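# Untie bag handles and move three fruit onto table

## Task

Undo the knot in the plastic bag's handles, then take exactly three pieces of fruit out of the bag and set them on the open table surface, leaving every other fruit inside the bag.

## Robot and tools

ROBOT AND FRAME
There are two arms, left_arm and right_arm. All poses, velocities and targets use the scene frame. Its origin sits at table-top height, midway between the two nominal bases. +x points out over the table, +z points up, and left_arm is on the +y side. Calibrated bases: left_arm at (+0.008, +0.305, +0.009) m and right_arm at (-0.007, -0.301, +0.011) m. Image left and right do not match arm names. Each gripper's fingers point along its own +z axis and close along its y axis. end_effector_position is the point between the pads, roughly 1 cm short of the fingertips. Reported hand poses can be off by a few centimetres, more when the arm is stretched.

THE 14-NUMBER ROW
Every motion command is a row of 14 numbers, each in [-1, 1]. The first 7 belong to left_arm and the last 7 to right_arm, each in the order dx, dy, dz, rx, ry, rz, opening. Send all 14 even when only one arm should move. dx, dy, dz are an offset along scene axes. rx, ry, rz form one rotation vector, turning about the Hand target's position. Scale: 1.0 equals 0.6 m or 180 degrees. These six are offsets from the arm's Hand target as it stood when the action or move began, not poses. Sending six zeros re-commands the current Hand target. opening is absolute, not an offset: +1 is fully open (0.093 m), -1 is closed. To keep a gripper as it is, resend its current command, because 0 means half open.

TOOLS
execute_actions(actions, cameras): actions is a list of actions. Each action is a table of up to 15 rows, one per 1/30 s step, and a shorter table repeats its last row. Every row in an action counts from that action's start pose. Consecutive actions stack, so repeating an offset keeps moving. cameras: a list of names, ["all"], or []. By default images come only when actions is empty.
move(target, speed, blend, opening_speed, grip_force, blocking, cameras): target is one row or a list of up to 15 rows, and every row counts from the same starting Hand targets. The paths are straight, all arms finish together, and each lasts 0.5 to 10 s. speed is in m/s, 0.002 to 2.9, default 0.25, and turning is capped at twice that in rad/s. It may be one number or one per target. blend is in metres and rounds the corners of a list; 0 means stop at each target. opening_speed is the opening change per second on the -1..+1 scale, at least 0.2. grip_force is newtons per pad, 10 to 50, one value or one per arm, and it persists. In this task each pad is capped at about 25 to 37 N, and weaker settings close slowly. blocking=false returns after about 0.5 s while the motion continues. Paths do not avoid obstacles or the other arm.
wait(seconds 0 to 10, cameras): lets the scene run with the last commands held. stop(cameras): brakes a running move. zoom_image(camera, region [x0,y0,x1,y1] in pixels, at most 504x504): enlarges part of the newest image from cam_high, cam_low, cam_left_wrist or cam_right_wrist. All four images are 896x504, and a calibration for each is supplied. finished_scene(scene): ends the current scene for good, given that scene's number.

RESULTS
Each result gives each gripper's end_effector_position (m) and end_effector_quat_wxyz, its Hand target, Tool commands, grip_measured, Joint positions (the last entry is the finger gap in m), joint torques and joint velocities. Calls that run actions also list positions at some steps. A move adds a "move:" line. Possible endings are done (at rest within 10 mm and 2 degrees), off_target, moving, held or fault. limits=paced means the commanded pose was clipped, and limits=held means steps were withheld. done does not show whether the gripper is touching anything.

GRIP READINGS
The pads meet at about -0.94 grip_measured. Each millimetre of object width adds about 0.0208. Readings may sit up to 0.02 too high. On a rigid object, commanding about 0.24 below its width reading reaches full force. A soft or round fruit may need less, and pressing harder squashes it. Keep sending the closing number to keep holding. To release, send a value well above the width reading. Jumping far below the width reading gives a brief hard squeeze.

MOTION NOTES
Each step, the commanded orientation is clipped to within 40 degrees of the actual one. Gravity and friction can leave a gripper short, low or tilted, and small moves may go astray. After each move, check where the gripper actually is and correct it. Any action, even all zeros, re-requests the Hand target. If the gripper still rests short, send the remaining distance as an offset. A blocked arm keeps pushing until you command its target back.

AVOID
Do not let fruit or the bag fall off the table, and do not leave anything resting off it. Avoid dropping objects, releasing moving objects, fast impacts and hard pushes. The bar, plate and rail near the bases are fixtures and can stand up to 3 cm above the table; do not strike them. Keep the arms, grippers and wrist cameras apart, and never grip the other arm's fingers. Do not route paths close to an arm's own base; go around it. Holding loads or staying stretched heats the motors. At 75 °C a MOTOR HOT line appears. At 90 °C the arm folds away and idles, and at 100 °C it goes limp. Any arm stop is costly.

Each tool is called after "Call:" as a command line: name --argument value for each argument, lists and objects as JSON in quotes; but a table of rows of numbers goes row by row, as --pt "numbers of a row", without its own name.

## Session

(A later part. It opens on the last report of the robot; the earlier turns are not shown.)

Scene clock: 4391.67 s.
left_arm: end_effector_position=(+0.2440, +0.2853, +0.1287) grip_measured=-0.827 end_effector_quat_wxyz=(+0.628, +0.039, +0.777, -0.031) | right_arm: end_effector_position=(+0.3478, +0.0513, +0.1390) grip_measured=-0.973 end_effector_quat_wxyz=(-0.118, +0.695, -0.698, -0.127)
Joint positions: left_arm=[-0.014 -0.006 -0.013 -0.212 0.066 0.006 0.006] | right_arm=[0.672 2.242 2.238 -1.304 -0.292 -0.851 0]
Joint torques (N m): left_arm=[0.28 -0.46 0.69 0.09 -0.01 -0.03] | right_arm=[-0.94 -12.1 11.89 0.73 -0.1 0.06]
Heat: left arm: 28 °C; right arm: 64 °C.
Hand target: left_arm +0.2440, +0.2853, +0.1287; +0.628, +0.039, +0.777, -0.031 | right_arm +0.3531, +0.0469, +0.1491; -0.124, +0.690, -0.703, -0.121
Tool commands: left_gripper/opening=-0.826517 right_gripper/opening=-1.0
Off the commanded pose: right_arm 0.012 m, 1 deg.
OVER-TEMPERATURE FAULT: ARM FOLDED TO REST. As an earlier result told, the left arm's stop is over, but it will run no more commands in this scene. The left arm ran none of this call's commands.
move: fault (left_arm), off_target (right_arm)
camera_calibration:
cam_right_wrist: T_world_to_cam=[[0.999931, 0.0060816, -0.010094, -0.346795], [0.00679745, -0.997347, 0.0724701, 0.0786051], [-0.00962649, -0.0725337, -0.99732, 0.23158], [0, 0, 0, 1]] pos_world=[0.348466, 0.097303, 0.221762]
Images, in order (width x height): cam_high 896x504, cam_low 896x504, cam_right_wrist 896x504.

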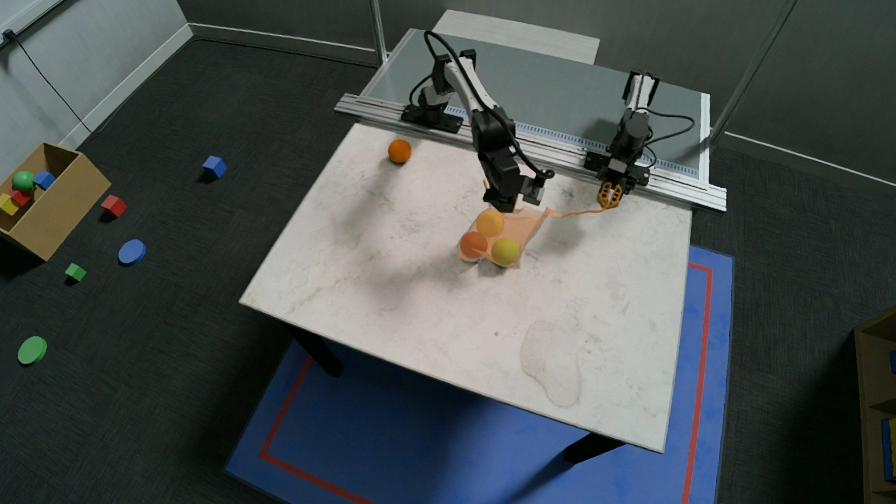

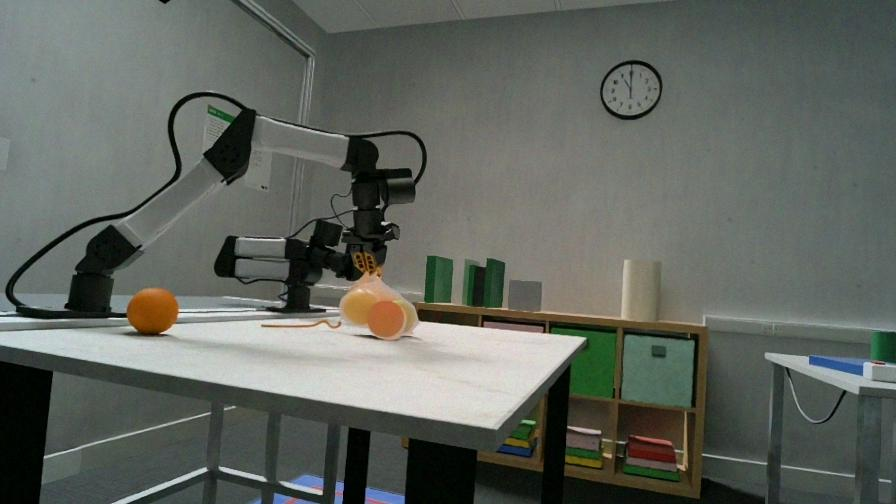

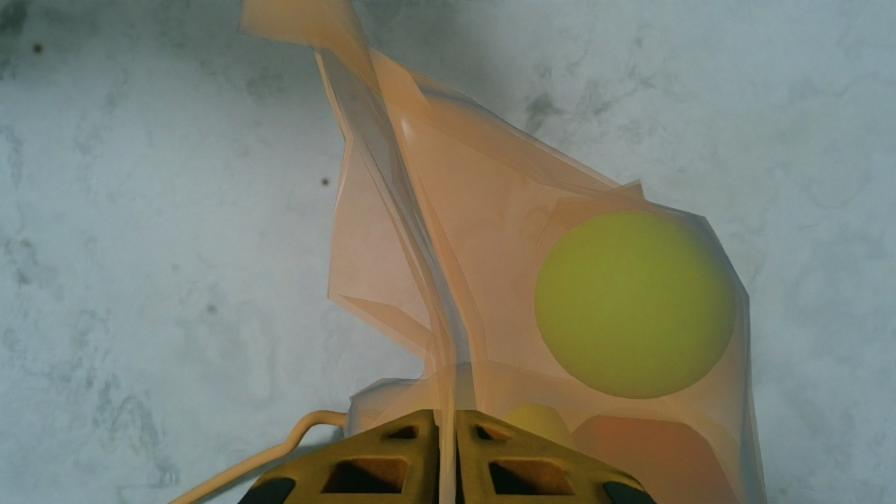

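Call:
move --pt "0 0 0 0 0 0 -0.83 0.112 0.03 0.005 0 0 0 -1" --pt "0 0 0 0 0 0 -0.83 0.153 0.042 -0.05 0 0 0 -1" --pt "0 0 0 0 0 0 -0.83 0.162 0.042 -0.19 0 0 0 -1" --speed '[0.07,0.06,0.06]' --blend '[0.02,0.02,0]' --cameras '["cam_right_wrist","cam_high","cam_low"]'

Call:
zoom_image --camera "cam_low" --region '[280, 220, 460, 350]'

Call:
zoom_image --camera "cam_high" --region '[420, 160, 600, 280]'

Scene clock: 4425.13 s.
left_arm: end_effector_position=(+0.2440, +0.2853, +0.1287) grip_measured=-0.827 end_effector_quat_wxyz=(+0.628, +0.039, +0.777, -0.031) | right_arm: end_effector_position=(+0.4352, +0.0968, +0.0668) grip_measured=-0.973 end_effector_quat_wxyz=(-0.185, +0.690, -0.684, -0.149)
Joint positions: left_arm=[-0.014 -0.006 -0.013 -0.212 0.066 0.006 0.006] | right_arm=[0.62 2.756 2.863 -1.294 -0.37 -0.884 0]
Joint torques (N m): left_arm=[0.32 -0.39 0.76 0.09 0 -0.01] | right_arm=[-2.4 -9.96 8.84 1.11 0.43 -0.13]
Heat: left arm: 28 °C; right arm: 65 °C.
Hand target: left_arm +0.2440, +0.2853, +0.1287; +0.628, +0.039, +0.777, -0.031 | right_arm +0.4502, +0.0723, +0.0351; -0.124, +0.690, -0.703, -0.121
Tool commands: left_gripper/opening=-0.826517 right_gripper/opening=-1.0
Off the commanded pose: right_arm 0.043 m, 8 deg.
OVER-TEMPERATURE FAULT: ARM FOLDED TO REST. As an earlier result told, the left arm's stop is over, but it will run no more commands in this scene. The left arm ran none of this call's commands.
elbow stopped short (right arm): the move would have taken joint 3 (elbow) straighter than the controller allows.
move: fault (left_arm), off_target (right_arm)
camera_calibration:
cam_right_wrist: T_world_to_cam=[[0.998461, 0.00492516, 0.0552467, -0.438861], [0.00808465, -0.998335, -0.0571118, 0.13676], [0.0548734, 0.0574705, -0.996838, 0.123059], [0, 0, 0, 1]] pos_world=[0.430327, 0.131621, 0.154726]
Images, in order (width x height): cam_high 896x504, cam_low 896x504, cam_right_wrist 896x504.

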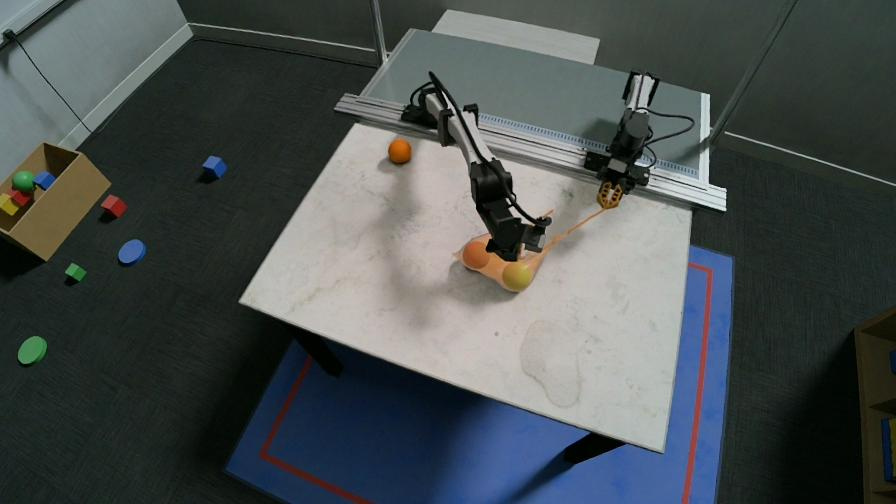

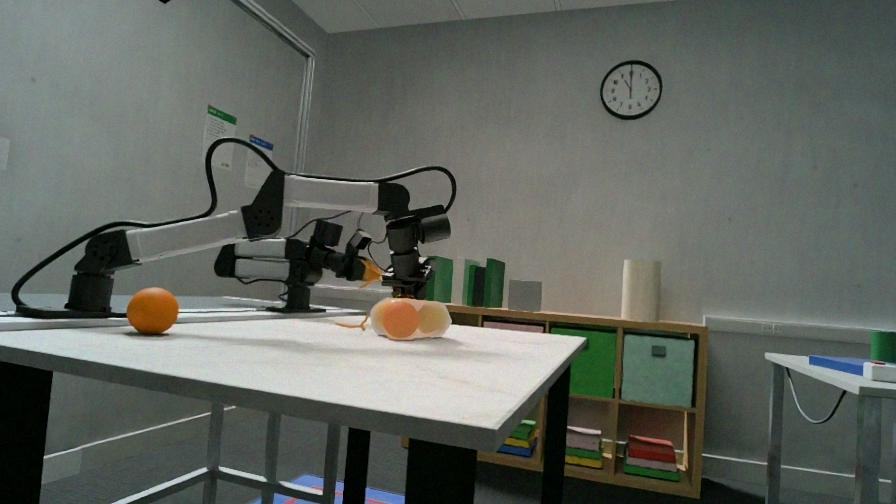

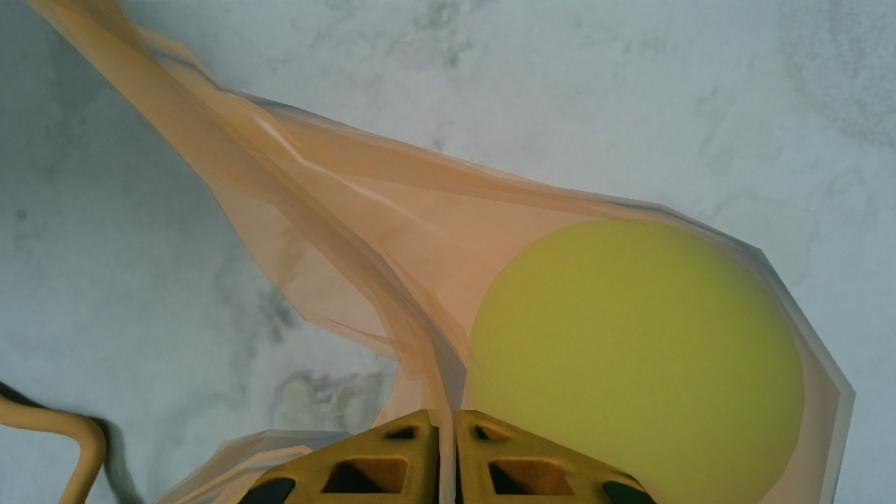

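Scaled by 2.800 from the camera's 896x504 image, which has a finer 1280x720 frame.

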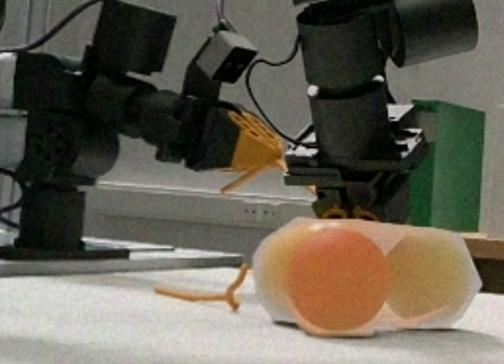

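Scaled by 2.800 from the camera's 896x504 image, which has a finer 1280x720 frame.

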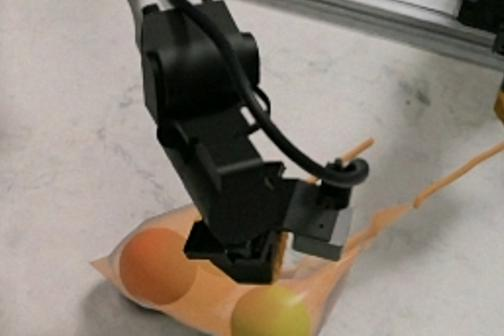

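Call:
move --pt "0 0 0 0 0 0 -0.83 -0.1 -0.02 0.05 0 0 0 -1" --pt "0 0 0 0 0 0 -0.83 -0.1 -0.02 0.05 0 0 0 -0.1" --pt "0 0 0 0 0 0 -0.83 -0.12 -0.04 0.2 0 0 0 -0.1" --pt "0 0 0 0 0 0 -0.83 -0.13 -0.1 0.24 0 0 -0.2 -0.1" --speed '[0.08,0.08,0.08,0.12]' --blend '[0,0,0.02,0]' --opening_speed 0.6 --cameras '["cam_right_wrist","cam_high","cam_low"]'

Call:
zoom_image --camera "cam_right_wrist" --region '[150, 0, 654, 420]'

Call:
zoom_image --camera "cam_high" --region '[420, 180, 600, 300]'

Scene clock: 4451.40 s.
left_arm: end_effector_position=(+0.2440, +0.2854, +0.1287) grip_measured=-0.827 end_effector_quat_wxyz=(+0.628, +0.039, +0.777, -0.031) | right_arm: end_effector_position=(+0.3716, +0.0148, +0.1602) grip_measured=-0.102 end_effector_quat_wxyz=(+0.130, -0.444, +0.883, +0.078)
Joint positions: left_arm=[-0.014 -0.006 -0.013 -0.212 0.065 0.006 0.006] | right_arm=[0.639 2.138 2.155 -1.254 -0.123 -0.263 0.04]
Joint torques (N m): left_arm=[0.29 -0.44 0.65 0.1 0 -0.02] | right_arm=[-0.24 -15.88 7.31 1.42 0.11 0.07]
Heat: left arm: 28 °C; right arm: 64 °C.
Hand target: left_arm +0.2440, +0.2854, +0.1287; +0.628, +0.039, +0.777, -0.031 | right_arm +0.3722, +0.0123, +0.1793; +0.155, -0.439, +0.882, +0.077
Tool commands: left_gripper/opening=-0.826517 right_gripper/opening=-0.1
Off the commanded pose: right_arm 0.019 m, 3 deg.
OVER-TEMPERATURE FAULT: ARM FOLDED TO REST. As an earlier result told, the left arm's stop is over, but it will run no more commands in this scene. The left arm ran none of this call's commands.
move: fault (left_arm), off_target (right_arm); target 2's new opening was sent with right_arm's hand 0.020 m and 3 deg from that target
camera_calibration:
cam_right_wrist: T_world_to_cam=[[0.809833, -0.586338, -0.0194248, -0.289263], [-0.580688, -0.805862, 0.115707, 0.249007], [-0.0834973, -0.0824238, -0.993093, 0.277259], [0, 0, 0, 1]] pos_world=[0.402, 0.0539118, 0.240913]
Images, in order (width x height): cam_high 896x504, cam_low 896x504, cam_right_wrist 896x504.

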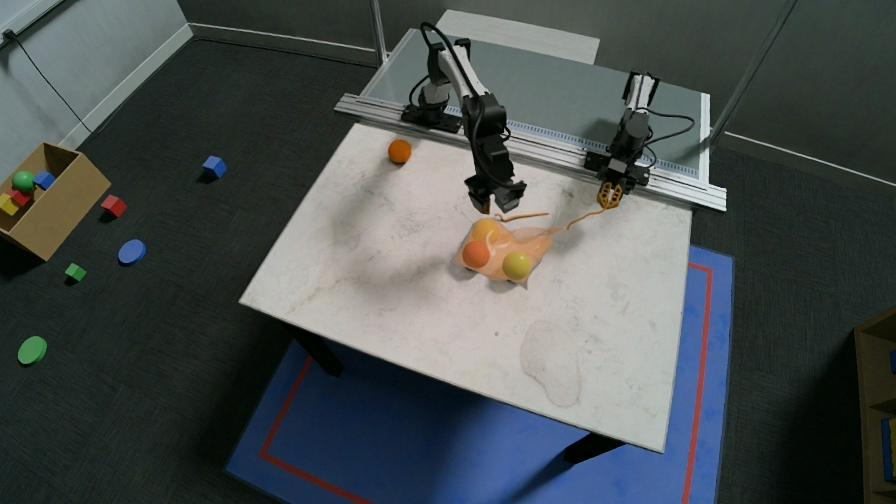

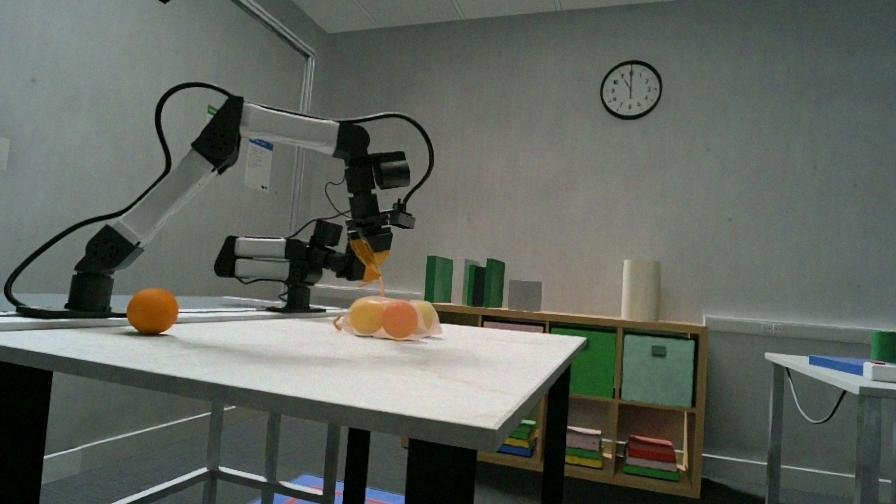

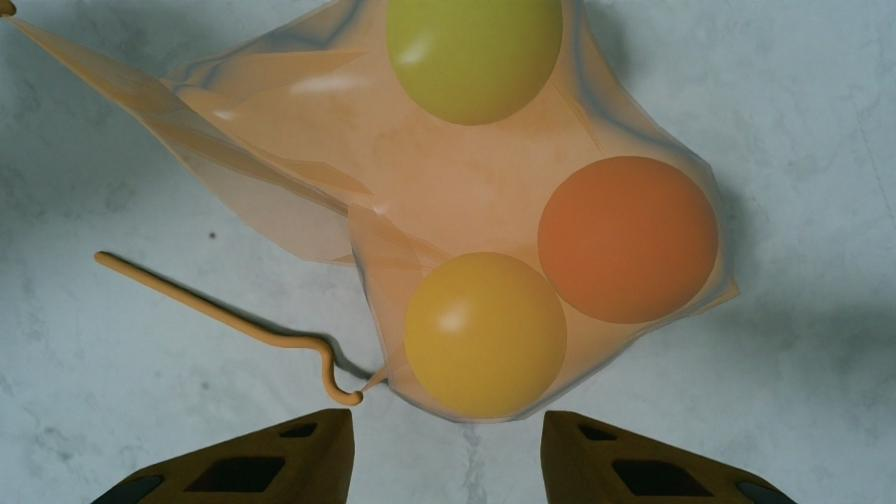

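Scaled by 1.000.

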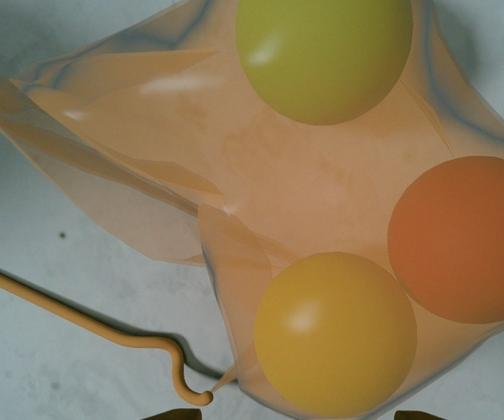

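Scaled by 2.800 from the camera's 896x504 image, which has a finer 1280x720 frame.

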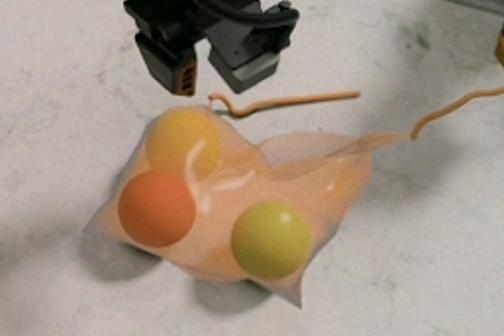

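Call:
move --target '[0,0,0,0,0,0,-0.83,-0.0437,0.0645,-0.182,0,0,0,-0.3]' --speed 0.12 --cameras '["cam_right_wrist"]'

Call:
zoom_image --camera "cam_right_wrist" --region '[300, 200, 650, 500]'

Scene clock: 4472.03 s.
left_arm: end_effector_position=(+0.2440, +0.2854, +0.1287) grip_measured=-0.827 end_effector_quat_wxyz=(+0.628, +0.039, +0.777, -0.031) | right_arm: end_effector_position=(+0.3468, +0.0607, +0.0708) grip_measured=-0.299 end_effector_quat_wxyz=(+0.158, -0.447, +0.876, +0.089)
Joint positions: left_arm=[-0.014 -0.006 -0.013 -0.212 0.065 0.006 0.006] | right_arm=[0.757 2.116 1.746 -0.796 -0.091 -0.16 0.031]
Joint torques (N m): left_arm=[0.34 -0.46 0.64 0.11 0 0] | right_arm=[-0.46 -13.23 6.11 1.34 0.22 0.13]
Heat: left arm: 28 °C; right arm: 62 °C.
Hand target: left_arm +0.2440, +0.2854, +0.1287; +0.628, +0.039, +0.777, -0.031 | right_arm +0.3459, +0.0509, +0.0699; +0.155, -0.439, +0.882, +0.076
Tool commands: left_gripper/opening=-0.826517 right_gripper/opening=-0.3
Off the commanded pose: right_arm 0.010 m, 2 deg.
OVER-TEMPERATURE FAULT: ARM FOLDED TO REST. As an earlier result told, the left arm's stop is over, but it will run no more commands in this scene. The left arm ran none of this call's commands.
move: fault (left_arm)
camera_calibration:
cam_right_wrist: T_world_to_cam=[[0.816657, -0.57699, -0.0123955, -0.247499], [-0.575556, -0.815834, 0.0561278, 0.285014], [-0.0424978, -0.0387029, -0.998347, 0.173694], [0, 0, 0, 1]] pos_world=[0.373545, 0.0964424, 0.154342]
Images, in order (width x height): cam_right_wrist 896x504.

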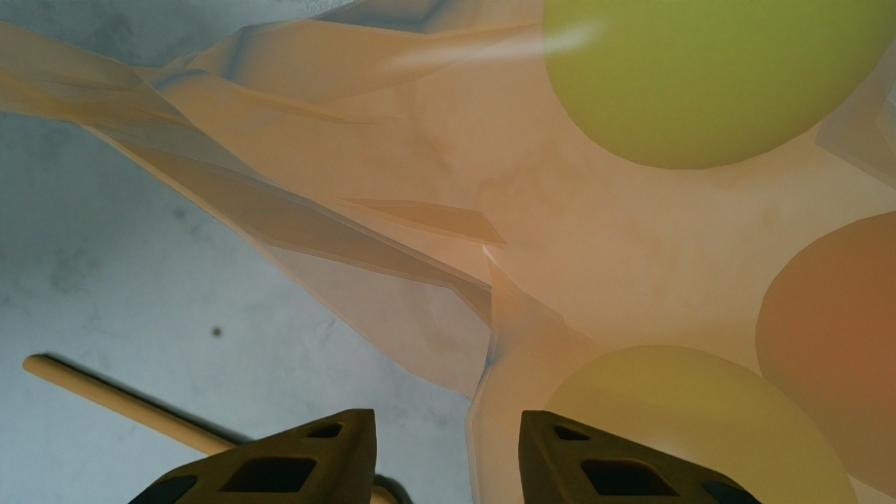

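Scaled by 1.440 from the camera's 896x504 image, which has a finer 1280x720 frame.

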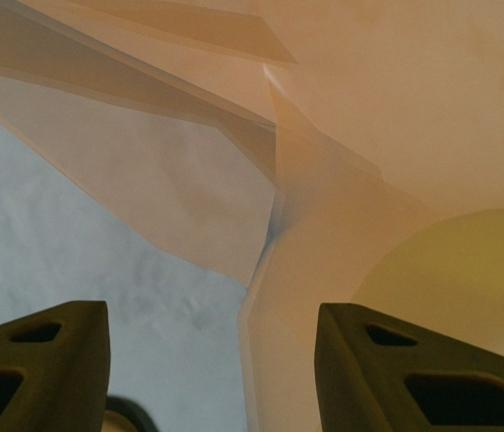

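Call:
move --pt "0 0 0 0 0 0 -0.83 0.027 0.005 0.0 0 0 0 -0.3" --pt "0 0 0 0 0 0 -0.83 0.027 0.005 -0.107 0 0 0 -0.3" --speed '[0.06,0.05]' --blend '[0,0]' --cameras '["cam_right_wrist"]'

Call:
zoom_image --camera "cam_right_wrist" --region '[300, 200, 650, 500]'

Scene clock: 4496.47 s.
left_arm: end_effector_position=(+0.2440, +0.2854, +0.1287) grip_measured=-0.827 end_effector_quat_wxyz=(+0.628, +0.039, +0.777, -0.031) | right_arm: end_effector_position=(+0.3811, +0.0808, +0.0478) grip_measured=-0.299 end_effector_quat_wxyz=(+0.228, -0.444, +0.861, +0.101)
Joint positions: left_arm=[-0.014 -0.006 -0.013 -0.212 0.065 0.006 0.006] | right_arm=[0.743 2.179 1.697 -0.541 -0.081 -0.177 0.031]
Joint torques (N m): left_arm=[0.31 -0.4 0.62 0.1 0.01 -0.03] | right_arm=[-0.79 -8.27 5.59 0.72 0.03 0.14]
Heat: left arm: 28 °C; right arm: 61 °C.
Hand target: left_arm +0.2440, +0.2854, +0.1287; +0.628, +0.039, +0.777, -0.031 | right_arm +0.3622, +0.0540, +0.0058; +0.155, -0.439, +0.882, +0.077
Tool commands: left_gripper/opening=-0.826517 right_gripper/opening=-0.3
Off the commanded pose: right_arm 0.053 m, 9 deg.
OVER-TEMPERATURE FAULT: ARM FOLDED TO REST. As an earlier result told, the left arm's stop is over, but it will run no more commands in this scene. The left arm ran none of this call's commands.
move: fault (left_arm), off_target (right_arm)
camera_calibration:
cam_right_wrist: T_world_to_cam=[[0.815223, -0.578237, 0.0324461, -0.265706], [-0.574413, -0.814438, -0.0821024, 0.328401], [0.0739, 0.0482943, -0.996096, 0.101407], [0, 0, 0, 1]] pos_world=[0.397753, 0.108924, 0.136595]
Images, in order (width x height): cam_right_wrist 896x504.

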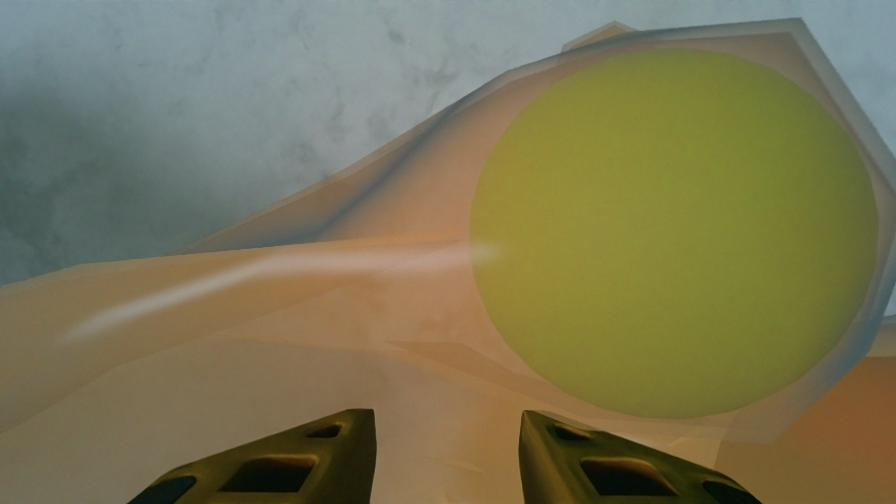

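Scaled by 1.440 from the camera's 896x504 image, which has a finer 1280x720 frame.

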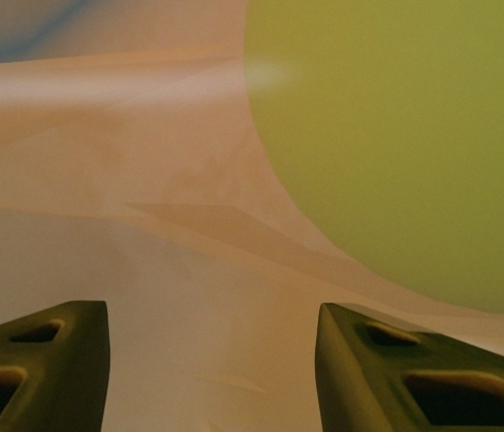

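Call:
move --pt "0 0 0 0 0 0 -0.83 0 0 0.12 0 0 0 -0.3" --pt "0 0 0 0 0 0 -0.83 -0.07 -0.14 0.25 0 0 0 -0.3" --speed 0.12 --blend '[0.02,0]' --cameras '["cam_right_wrist","cam_high"]'

Call:
zoom_image --camera "cam_high" --region '[420, 180, 600, 300]'

Scene clock: 4529.27 s.
left_arm: end_effector_position=(+0.2440, +0.2854, +0.1287) grip_measured=-0.827 end_effector_quat_wxyz=(+0.628, +0.039, +0.777, -0.031) | right_arm: end_effector_position=(+0.3273, -0.0228, +0.1495) grip_measured=-0.299 end_effector_quat_wxyz=(+0.159, -0.437, +0.882, +0.073)
Joint positions: left_arm=[-0.014 -0.006 -0.013 -0.212 0.065 0.006 0.006] | right_arm=[0.641 1.815 1.626 -0.992 -0.1 -0.25 0.031]
Joint torques (N m): left_arm=[0.29 -0.47 0.65 0.1 0.01 -0.02] | right_arm=[-0.76 -11.95 7.15 1.09 -0.19 -0.09]
Heat: left arm: 28 °C; right arm: 59 °C.
Hand target: left_arm +0.2440, +0.2854, +0.1287; +0.628, +0.039, +0.777, -0.031 | right_arm +0.3202, -0.0301, +0.1557; +0.155, -0.439, +0.882, +0.076
Tool commands: left_gripper/opening=-0.826517 right_gripper/opening=-0.3
Off the commanded pose: right_arm 0.012 m, 1 deg.
OVER-TEMPERATURE FAULT: ARM FOLDED TO REST. As an earlier result told, the left arm's stop is over, but it will run no more commands in this scene. The left arm ran none of this call's commands.
move: fault (left_arm), off_target (right_arm)
camera_calibration:
cam_right_wrist: T_world_to_cam=[[0.80029, -0.599476, 0.0128336, -0.277692], [-0.598807, -0.797922, 0.0689197, 0.207272], [-0.0310754, -0.0628406, -0.99754, 0.243783], [0, 0, 0, 1]] pos_world=[0.353926, 0.0142367, 0.232461]
Images, in order (width x height): cam_high 896x504, cam_right_wrist 896x504.

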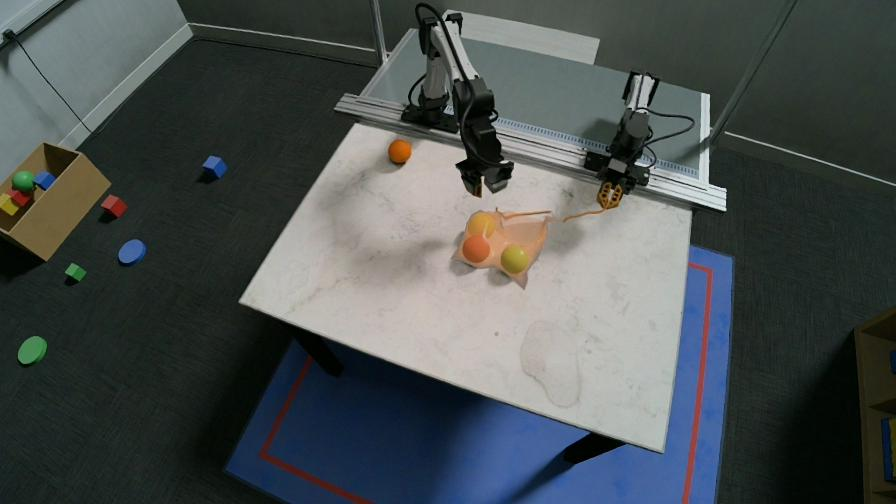

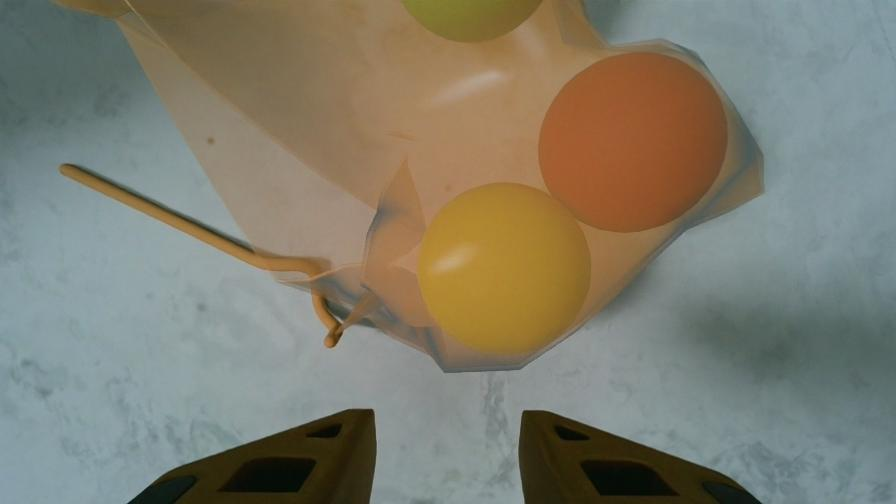

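Scaled by 2.800 from the camera's 896x504 image, which has a finer 1280x720 frame.

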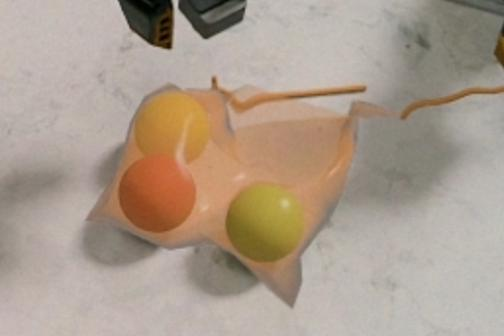

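Call:
move --target '[0,0,0,0,0,0,-0.83,0.0105,0.1835,-0.1,0,0,0.3,-0.3]' --speed 0.15 --cameras '["cam_right_wrist"]'

Call:
zoom_image --camera "cam_right_wrist" --region '[250, 150, 650, 500]'

Scene clock: 4558.57 s.
left_arm: end_effector_position=(+0.2440, +0.2854, +0.1287) grip_measured=-0.827 end_effector_quat_wxyz=(+0.628, +0.039, +0.777, -0.031) | right_arm: end_effector_position=(+0.3292, +0.0764, +0.0952) grip_measured=-0.299 end_effector_quat_wxyz=(-0.108, +0.788, -0.592, -0.131)
Joint positions: left_arm=[-0.014 -0.006 -0.013 -0.212 0.065 0.006 0.006] | right_arm=[0.73 2.304 2.175 -1.224 -0.313 -1.086 0.031]
Joint torques (N m): left_arm=[0.28 -0.43 0.66 0.1 -0.01 -0.03] | right_arm=[0.09 -10.58 11.69 0.63 -0.34 -0.1]
Heat: left arm: 28 °C; right arm: 59 °C.
Hand target: left_arm +0.2440, +0.2854, +0.1287; +0.628, +0.039, +0.777, -0.031 | right_arm +0.3265, +0.0801, +0.0958; -0.104, +0.791, -0.587, -0.139
Tool commands: left_gripper/opening=-0.826517 right_gripper/opening=-0.3
Off the commanded pose: right_arm 0.005 m, 1 deg.
OVER-TEMPERATURE FAULT: ARM FOLDED TO REST. As an earlier result told, the left arm's stop is over, but it will run no more commands in this scene. The left arm ran none of this call's commands.
move: fault (left_arm)
camera_calibration:
cam_right_wrist: T_world_to_cam=[[0.958757, 0.2837, 0.0172826, -0.339116], [0.281554, -0.956304, 0.0788011, 0.0126896], [0.0388833, -0.0706852, -0.996741, 0.173378], [0, 0, 0, 1]] pos_world=[0.314816, 0.120598, 0.177674]
Images, in order (width x height): cam_right_wrist 896x504.

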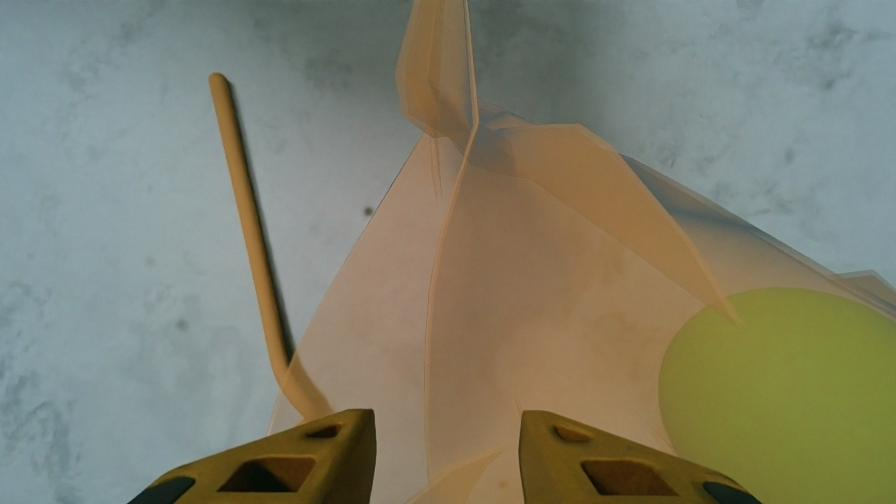

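Scaled by 1.260 from the camera's 896x504 image, which has a finer 1280x720 frame.

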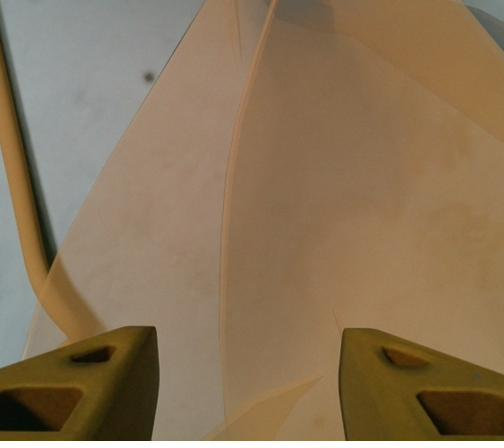

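Call:
move --target '[0,0,0,0,0,0,-0.83,-0.0025,-0.011,-0.153,0,0,0,-0.3]' --speed 0.06 --cameras '["cam_right_wrist"]'

Call:
zoom_image --camera "cam_right_wrist" --region '[250, 150, 650, 500]'

Scene clock: 4576.33 s.
left_arm: end_effector_position=(+0.2440, +0.2854, +0.1287) grip_measured=-0.827 end_effector_quat_wxyz=(+0.628, +0.039, +0.777, -0.031) | right_arm: end_effector_position=(+0.3288, +0.0764, +0.0206) grip_measured=-0.299 end_effector_quat_wxyz=(-0.116, +0.790, -0.587, -0.134)
Joint positions: left_arm=[-0.014 -0.006 -0.013 -0.212 0.065 0.006 0.006] | right_arm=[0.73 2.317 1.896 -0.917 -0.321 -1.093 0.031]
Joint torques (N m): left_arm=[0.32 -0.43 0.64 0.1 -0.01 -0.02] | right_arm=[-0.32 -10.26 6.35 1.16 -0.28 -0.04]
Heat: left arm: 28 °C; right arm: 62 °C.
Hand target: left_arm +0.2440, +0.2854, +0.1287; +0.628, +0.039, +0.777, -0.031 | right_arm +0.3250, +0.0735, +0.0039; -0.104, +0.791, -0.587, -0.138
Tool commands: left_gripper/opening=-0.826517 right_gripper/opening=-0.3
Off the commanded pose: right_arm 0.017 m, 2 deg.
OVER-TEMPERATURE FAULT: ARM FOLDED TO REST. As an earlier result told, the left arm's stop is over, but it will run no more commands in this scene. The left arm ran none of this call's commands.
move: fault (left_arm), off_target (right_arm)
camera_calibration:
cam_right_wrist: T_world_to_cam=[[0.956125, 0.291477, 0.0294244, -0.337452], [0.289169, -0.955087, 0.0647292, 0.0164156], [0.04697, -0.0533805, -0.997469, 0.0951336], [0, 0, 0, 1]] pos_world=[0.313431, 0.119116, 0.10376]
Images, in order (width x height): cam_right_wrist 896x504.

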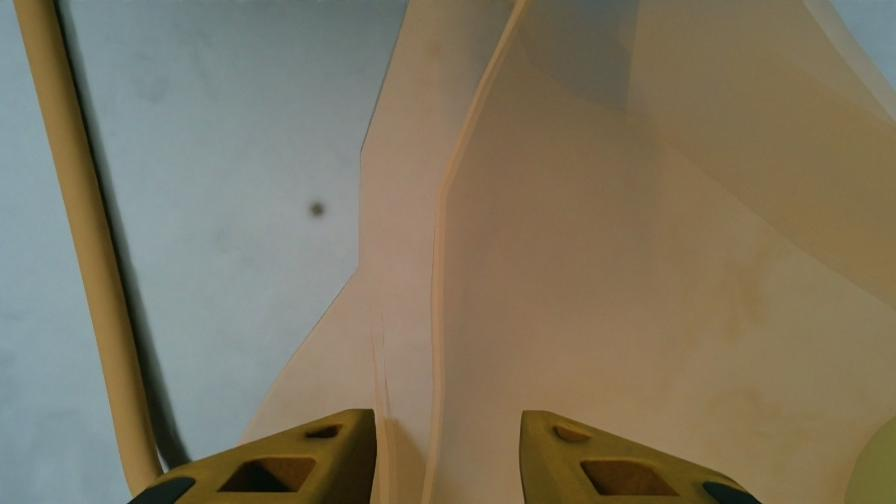

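Scaled by 1.260 from the camera's 896x504 image, which has a finer 1280x720 frame.

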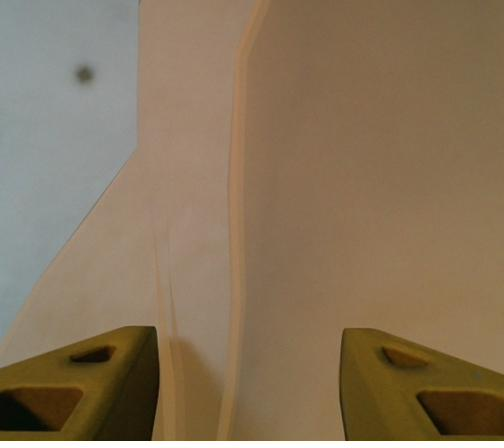

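Call:
move --pt "0 0 0 0 0 0 -0.83 0 0 0.06 0 0 0 -0.3" --pt "0 0 0 0 0 0 -0.83 0.016 0.005 0.06 0 0 0 -0.3" --pt "0 0 0 0 0 0 -0.83 0.014 0.004 -0.004 0 0 0 -0.3" --speed 0.06 --blend '[0,0,0]' --cameras '["cam_right_wrist"]'

Call:
zoom_image --camera "cam_right_wrist" --region '[250, 150, 650, 500]'

Scene clock: 4589.47 s.
left_arm: end_effector_position=(+0.2440, +0.2854, +0.1287) grip_measured=-0.827 end_effector_quat_wxyz=(+0.628, +0.039, +0.777, -0.031) | right_arm: end_effector_position=(+0.3336, +0.0824, +0.0204) grip_measured=-0.299 end_effector_quat_wxyz=(-0.117, +0.792, -0.583, -0.137)
Joint positions: left_arm=[-0.014 -0.006 -0.013 -0.212 0.065 0.006 0.006] | right_arm=[0.73 2.352 1.956 -0.942 -0.329 -1.102 0.031]
Joint torques (N m): left_arm=[0.27 -0.39 0.64 0.09 -0.02 -0.03] | right_arm=[-0.73 -10.36 6.04 1.18 -0.21 -0.07]
Heat: left arm: 28 °C; right arm: 60 °C.
Hand target: left_arm +0.2440, +0.2854, +0.1287; +0.628, +0.039, +0.777, -0.031 | right_arm +0.3333, +0.0758, +0.0016; -0.103, +0.791, -0.587, -0.139
Tool commands: left_gripper/opening=-0.826517 right_gripper/opening=-0.3
Off the commanded pose: right_arm 0.020 m, 2 deg.
OVER-TEMPERATURE FAULT: ARM FOLDED TO REST. As an earlier result told, the left arm's stop is over, but it will run no more commands in this scene. The left arm ran none of this call's commands.
move: fault (left_arm), off_target (right_arm)
camera_calibration:
cam_right_wrist: T_world_to_cam=[[0.953215, 0.300884, 0.0291604, -0.343529], [0.298871, -0.952503, 0.0584296, 0.0174314], [0.0453558, -0.0469808, -0.997866, 0.0949558], [0, 0, 0, 1]] pos_world=[0.31794, 0.124427, 0.103752]
Images, in order (width x height): cam_right_wrist 896x504.

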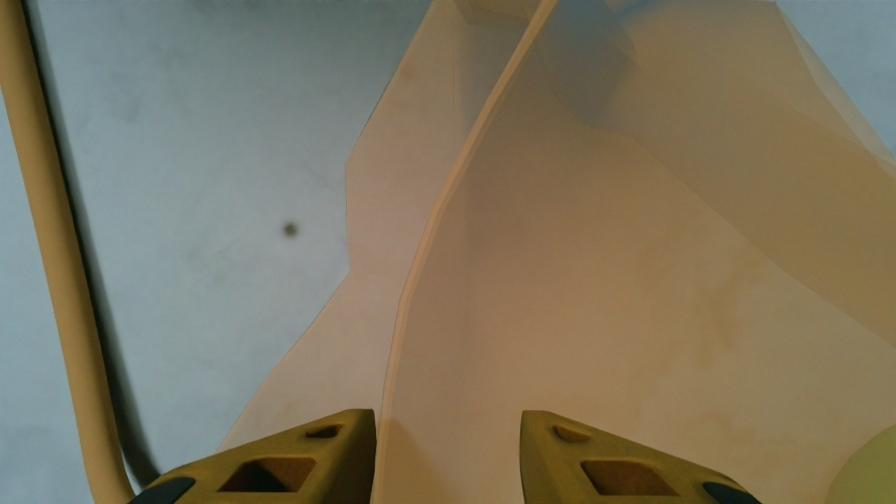

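Scaled by 1.260 from the camera's 896x504 image, which has a finer 1280x720 frame.

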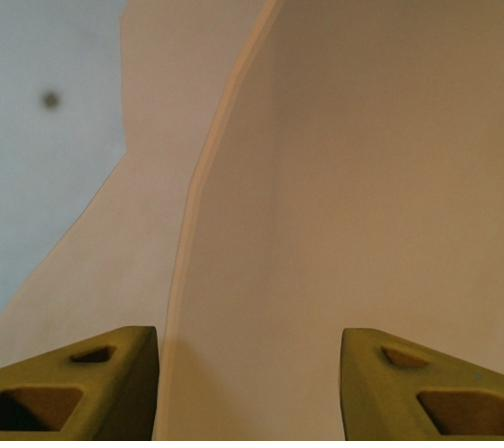

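Call:
move --target '[0,0,0,0,0,0,-0.83,0,0,0,0,0,0,-1]' --speed 0.05 --opening_speed 0.5

Call:
move --target '[0,0,0,0,0,0,-0.83,0,0,0.13,0,0,0,-1]' --speed 0.06 --cameras '["cam_right_wrist","cam_low","cam_high"]'

Call:
zoom_image --camera "cam_right_wrist" --region '[250, 100, 700, 500]'

Call:
zoom_image --camera "cam_high" --region '[420, 180, 600, 300]'

Scene clock: 4600.10 s.
left_arm: end_effector_position=(+0.2440, +0.2854, +0.1287) grip_measured=-0.827 end_effector_quat_wxyz=(+0.628, +0.039, +0.777, -0.031) | right_arm: end_effector_position=(+0.3375, +0.0860, +0.0214) grip_measured=-0.945 end_effector_quat_wxyz=(-0.129, +0.792, -0.581, -0.135)
Joint positions: left_arm=[-0.014 -0.006 -0.013 -0.212 0.065 0.006 0.006] | right_arm=[0.73 2.352 1.956 -0.919 -0.329 -1.102 0]
Joint torques (N m): left_arm=[0.29 -0.42 0.59 0.09 0 -0.02] | right_arm=[-0.84 -10.28 6.27 0.94 -0.21 -0.06]
Heat: left arm: 28 °C; right arm: 60 °C.
Hand target: left_arm +0.2440, +0.2854, +0.1287; +0.628, +0.039, +0.777, -0.031 | right_arm +0.3333, +0.0759, +0.0016; -0.103, +0.791, -0.587, -0.139
Tool commands: left_gripper/opening=-0.826517 right_gripper/opening=-1.0
Off the commanded pose: right_arm 0.023 m, 3 deg.
OVER-TEMPERATURE FAULT: ARM FOLDED TO REST. As an earlier result told, the left arm's stop is over, but it will run no more commands in this scene. The left arm ran none of this call's commands.
move: fault (left_arm), off_target (right_arm)

Scene clock: 4602.07 s.
left_arm: end_effector_position=(+0.2440, +0.2854, +0.1287) grip_measured=-0.827 end_effector_quat_wxyz=(+0.628, +0.039, +0.777, -0.031) | right_arm: end_effector_position=(+0.3278, +0.0780, +0.0621) grip_measured=-0.945 end_effector_quat_wxyz=(-0.092, +0.792, -0.587, -0.142)
Joint positions: left_arm=[-0.014 -0.006 -0.013 -0.212 0.065 0.006 0.006] | right_arm=[0.73 2.352 2.13 -1.171 -0.329 -1.104 0]
Joint torques (N m): left_arm=[0.27 -0.42 0.62 0.1 0 -0.01] | right_arm=[-0.98 -14.46 11.64 0.49 -0.17 -0.08]
Heat: left arm: 28 °C; right arm: 60 °C.
Hand target: left_arm +0.2440, +0.2854, +0.1287; +0.628, +0.039, +0.777, -0.031 | right_arm +0.3334, +0.0759, +0.0797; -0.104, +0.791, -0.587, -0.138
Tool commands: left_gripper/opening=-0.826517 right_gripper/opening=-1.0
Off the commanded pose: right_arm 0.018 m, 1 deg.
OVER-TEMPERATURE FAULT: ARM FOLDED TO REST. As an earlier result told, the left arm's stop is over, but it will run no more commands in this scene. The left arm ran none of this call's commands.
move: fault (left_arm), off_target (right_arm)
camera_calibration:
cam_right_wrist: T_world_to_cam=[[0.953126, 0.301972, -0.0190418, -0.334889], [0.302505, -0.949707, 0.0809188, 0.00964313], [0.00635111, -0.0828861, -0.996539, 0.152155], [0, 0, 0, 1]] pos_world=[0.315309, 0.122897, 0.144471]
Images, in order (width x height): cam_high 896x504, cam_low 896x504, cam_right_wrist 896x504.

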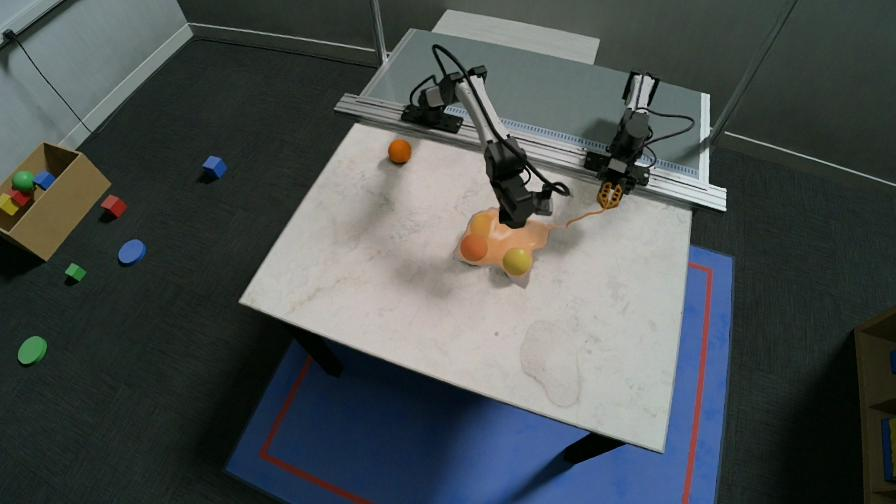

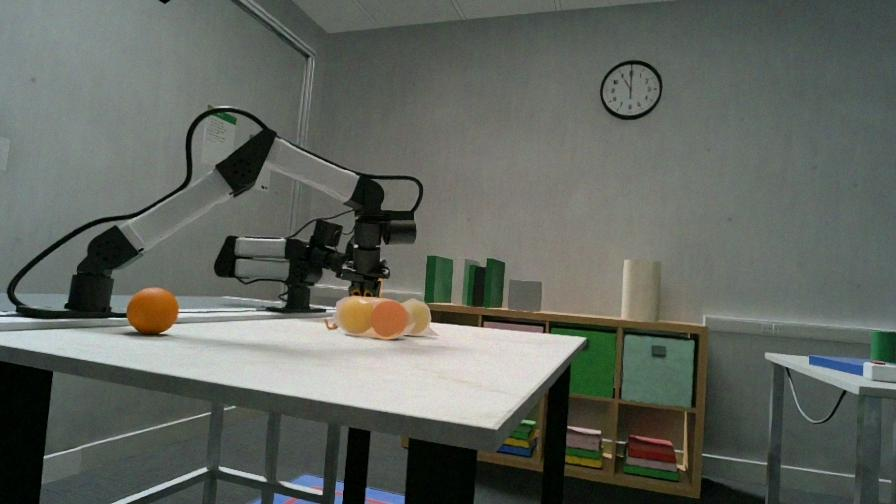

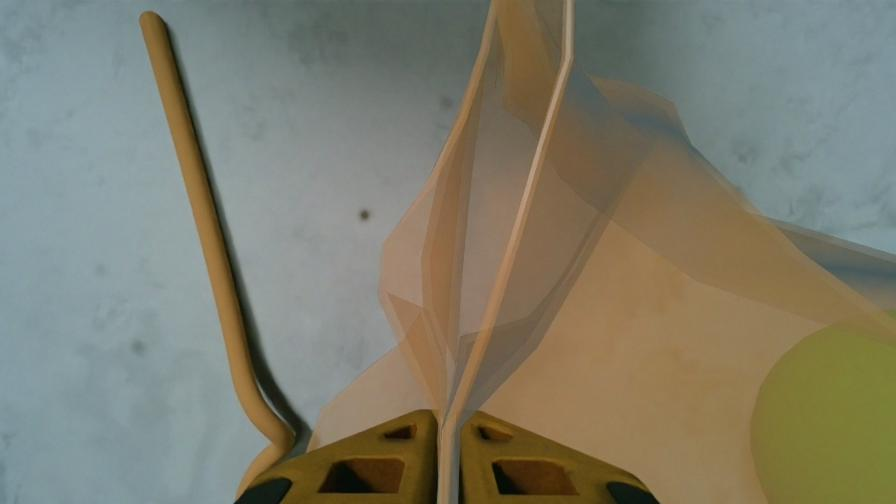

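Scaled by 1.120 from the camera's 896x504 image, which has a finer 1280x720 frame.

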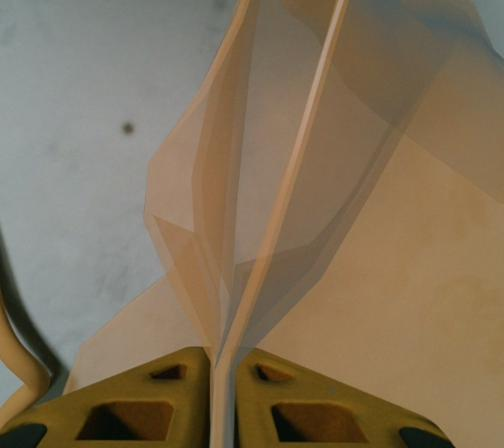

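Scaled by 2.800 from the camera's 896x504 image, which has a finer 1280x720 frame.

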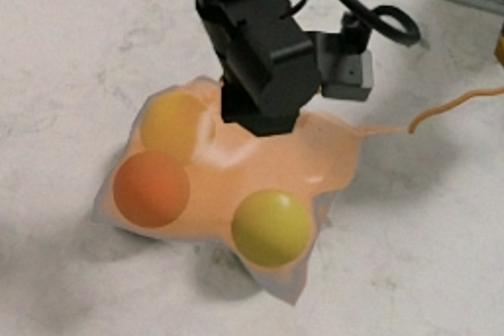

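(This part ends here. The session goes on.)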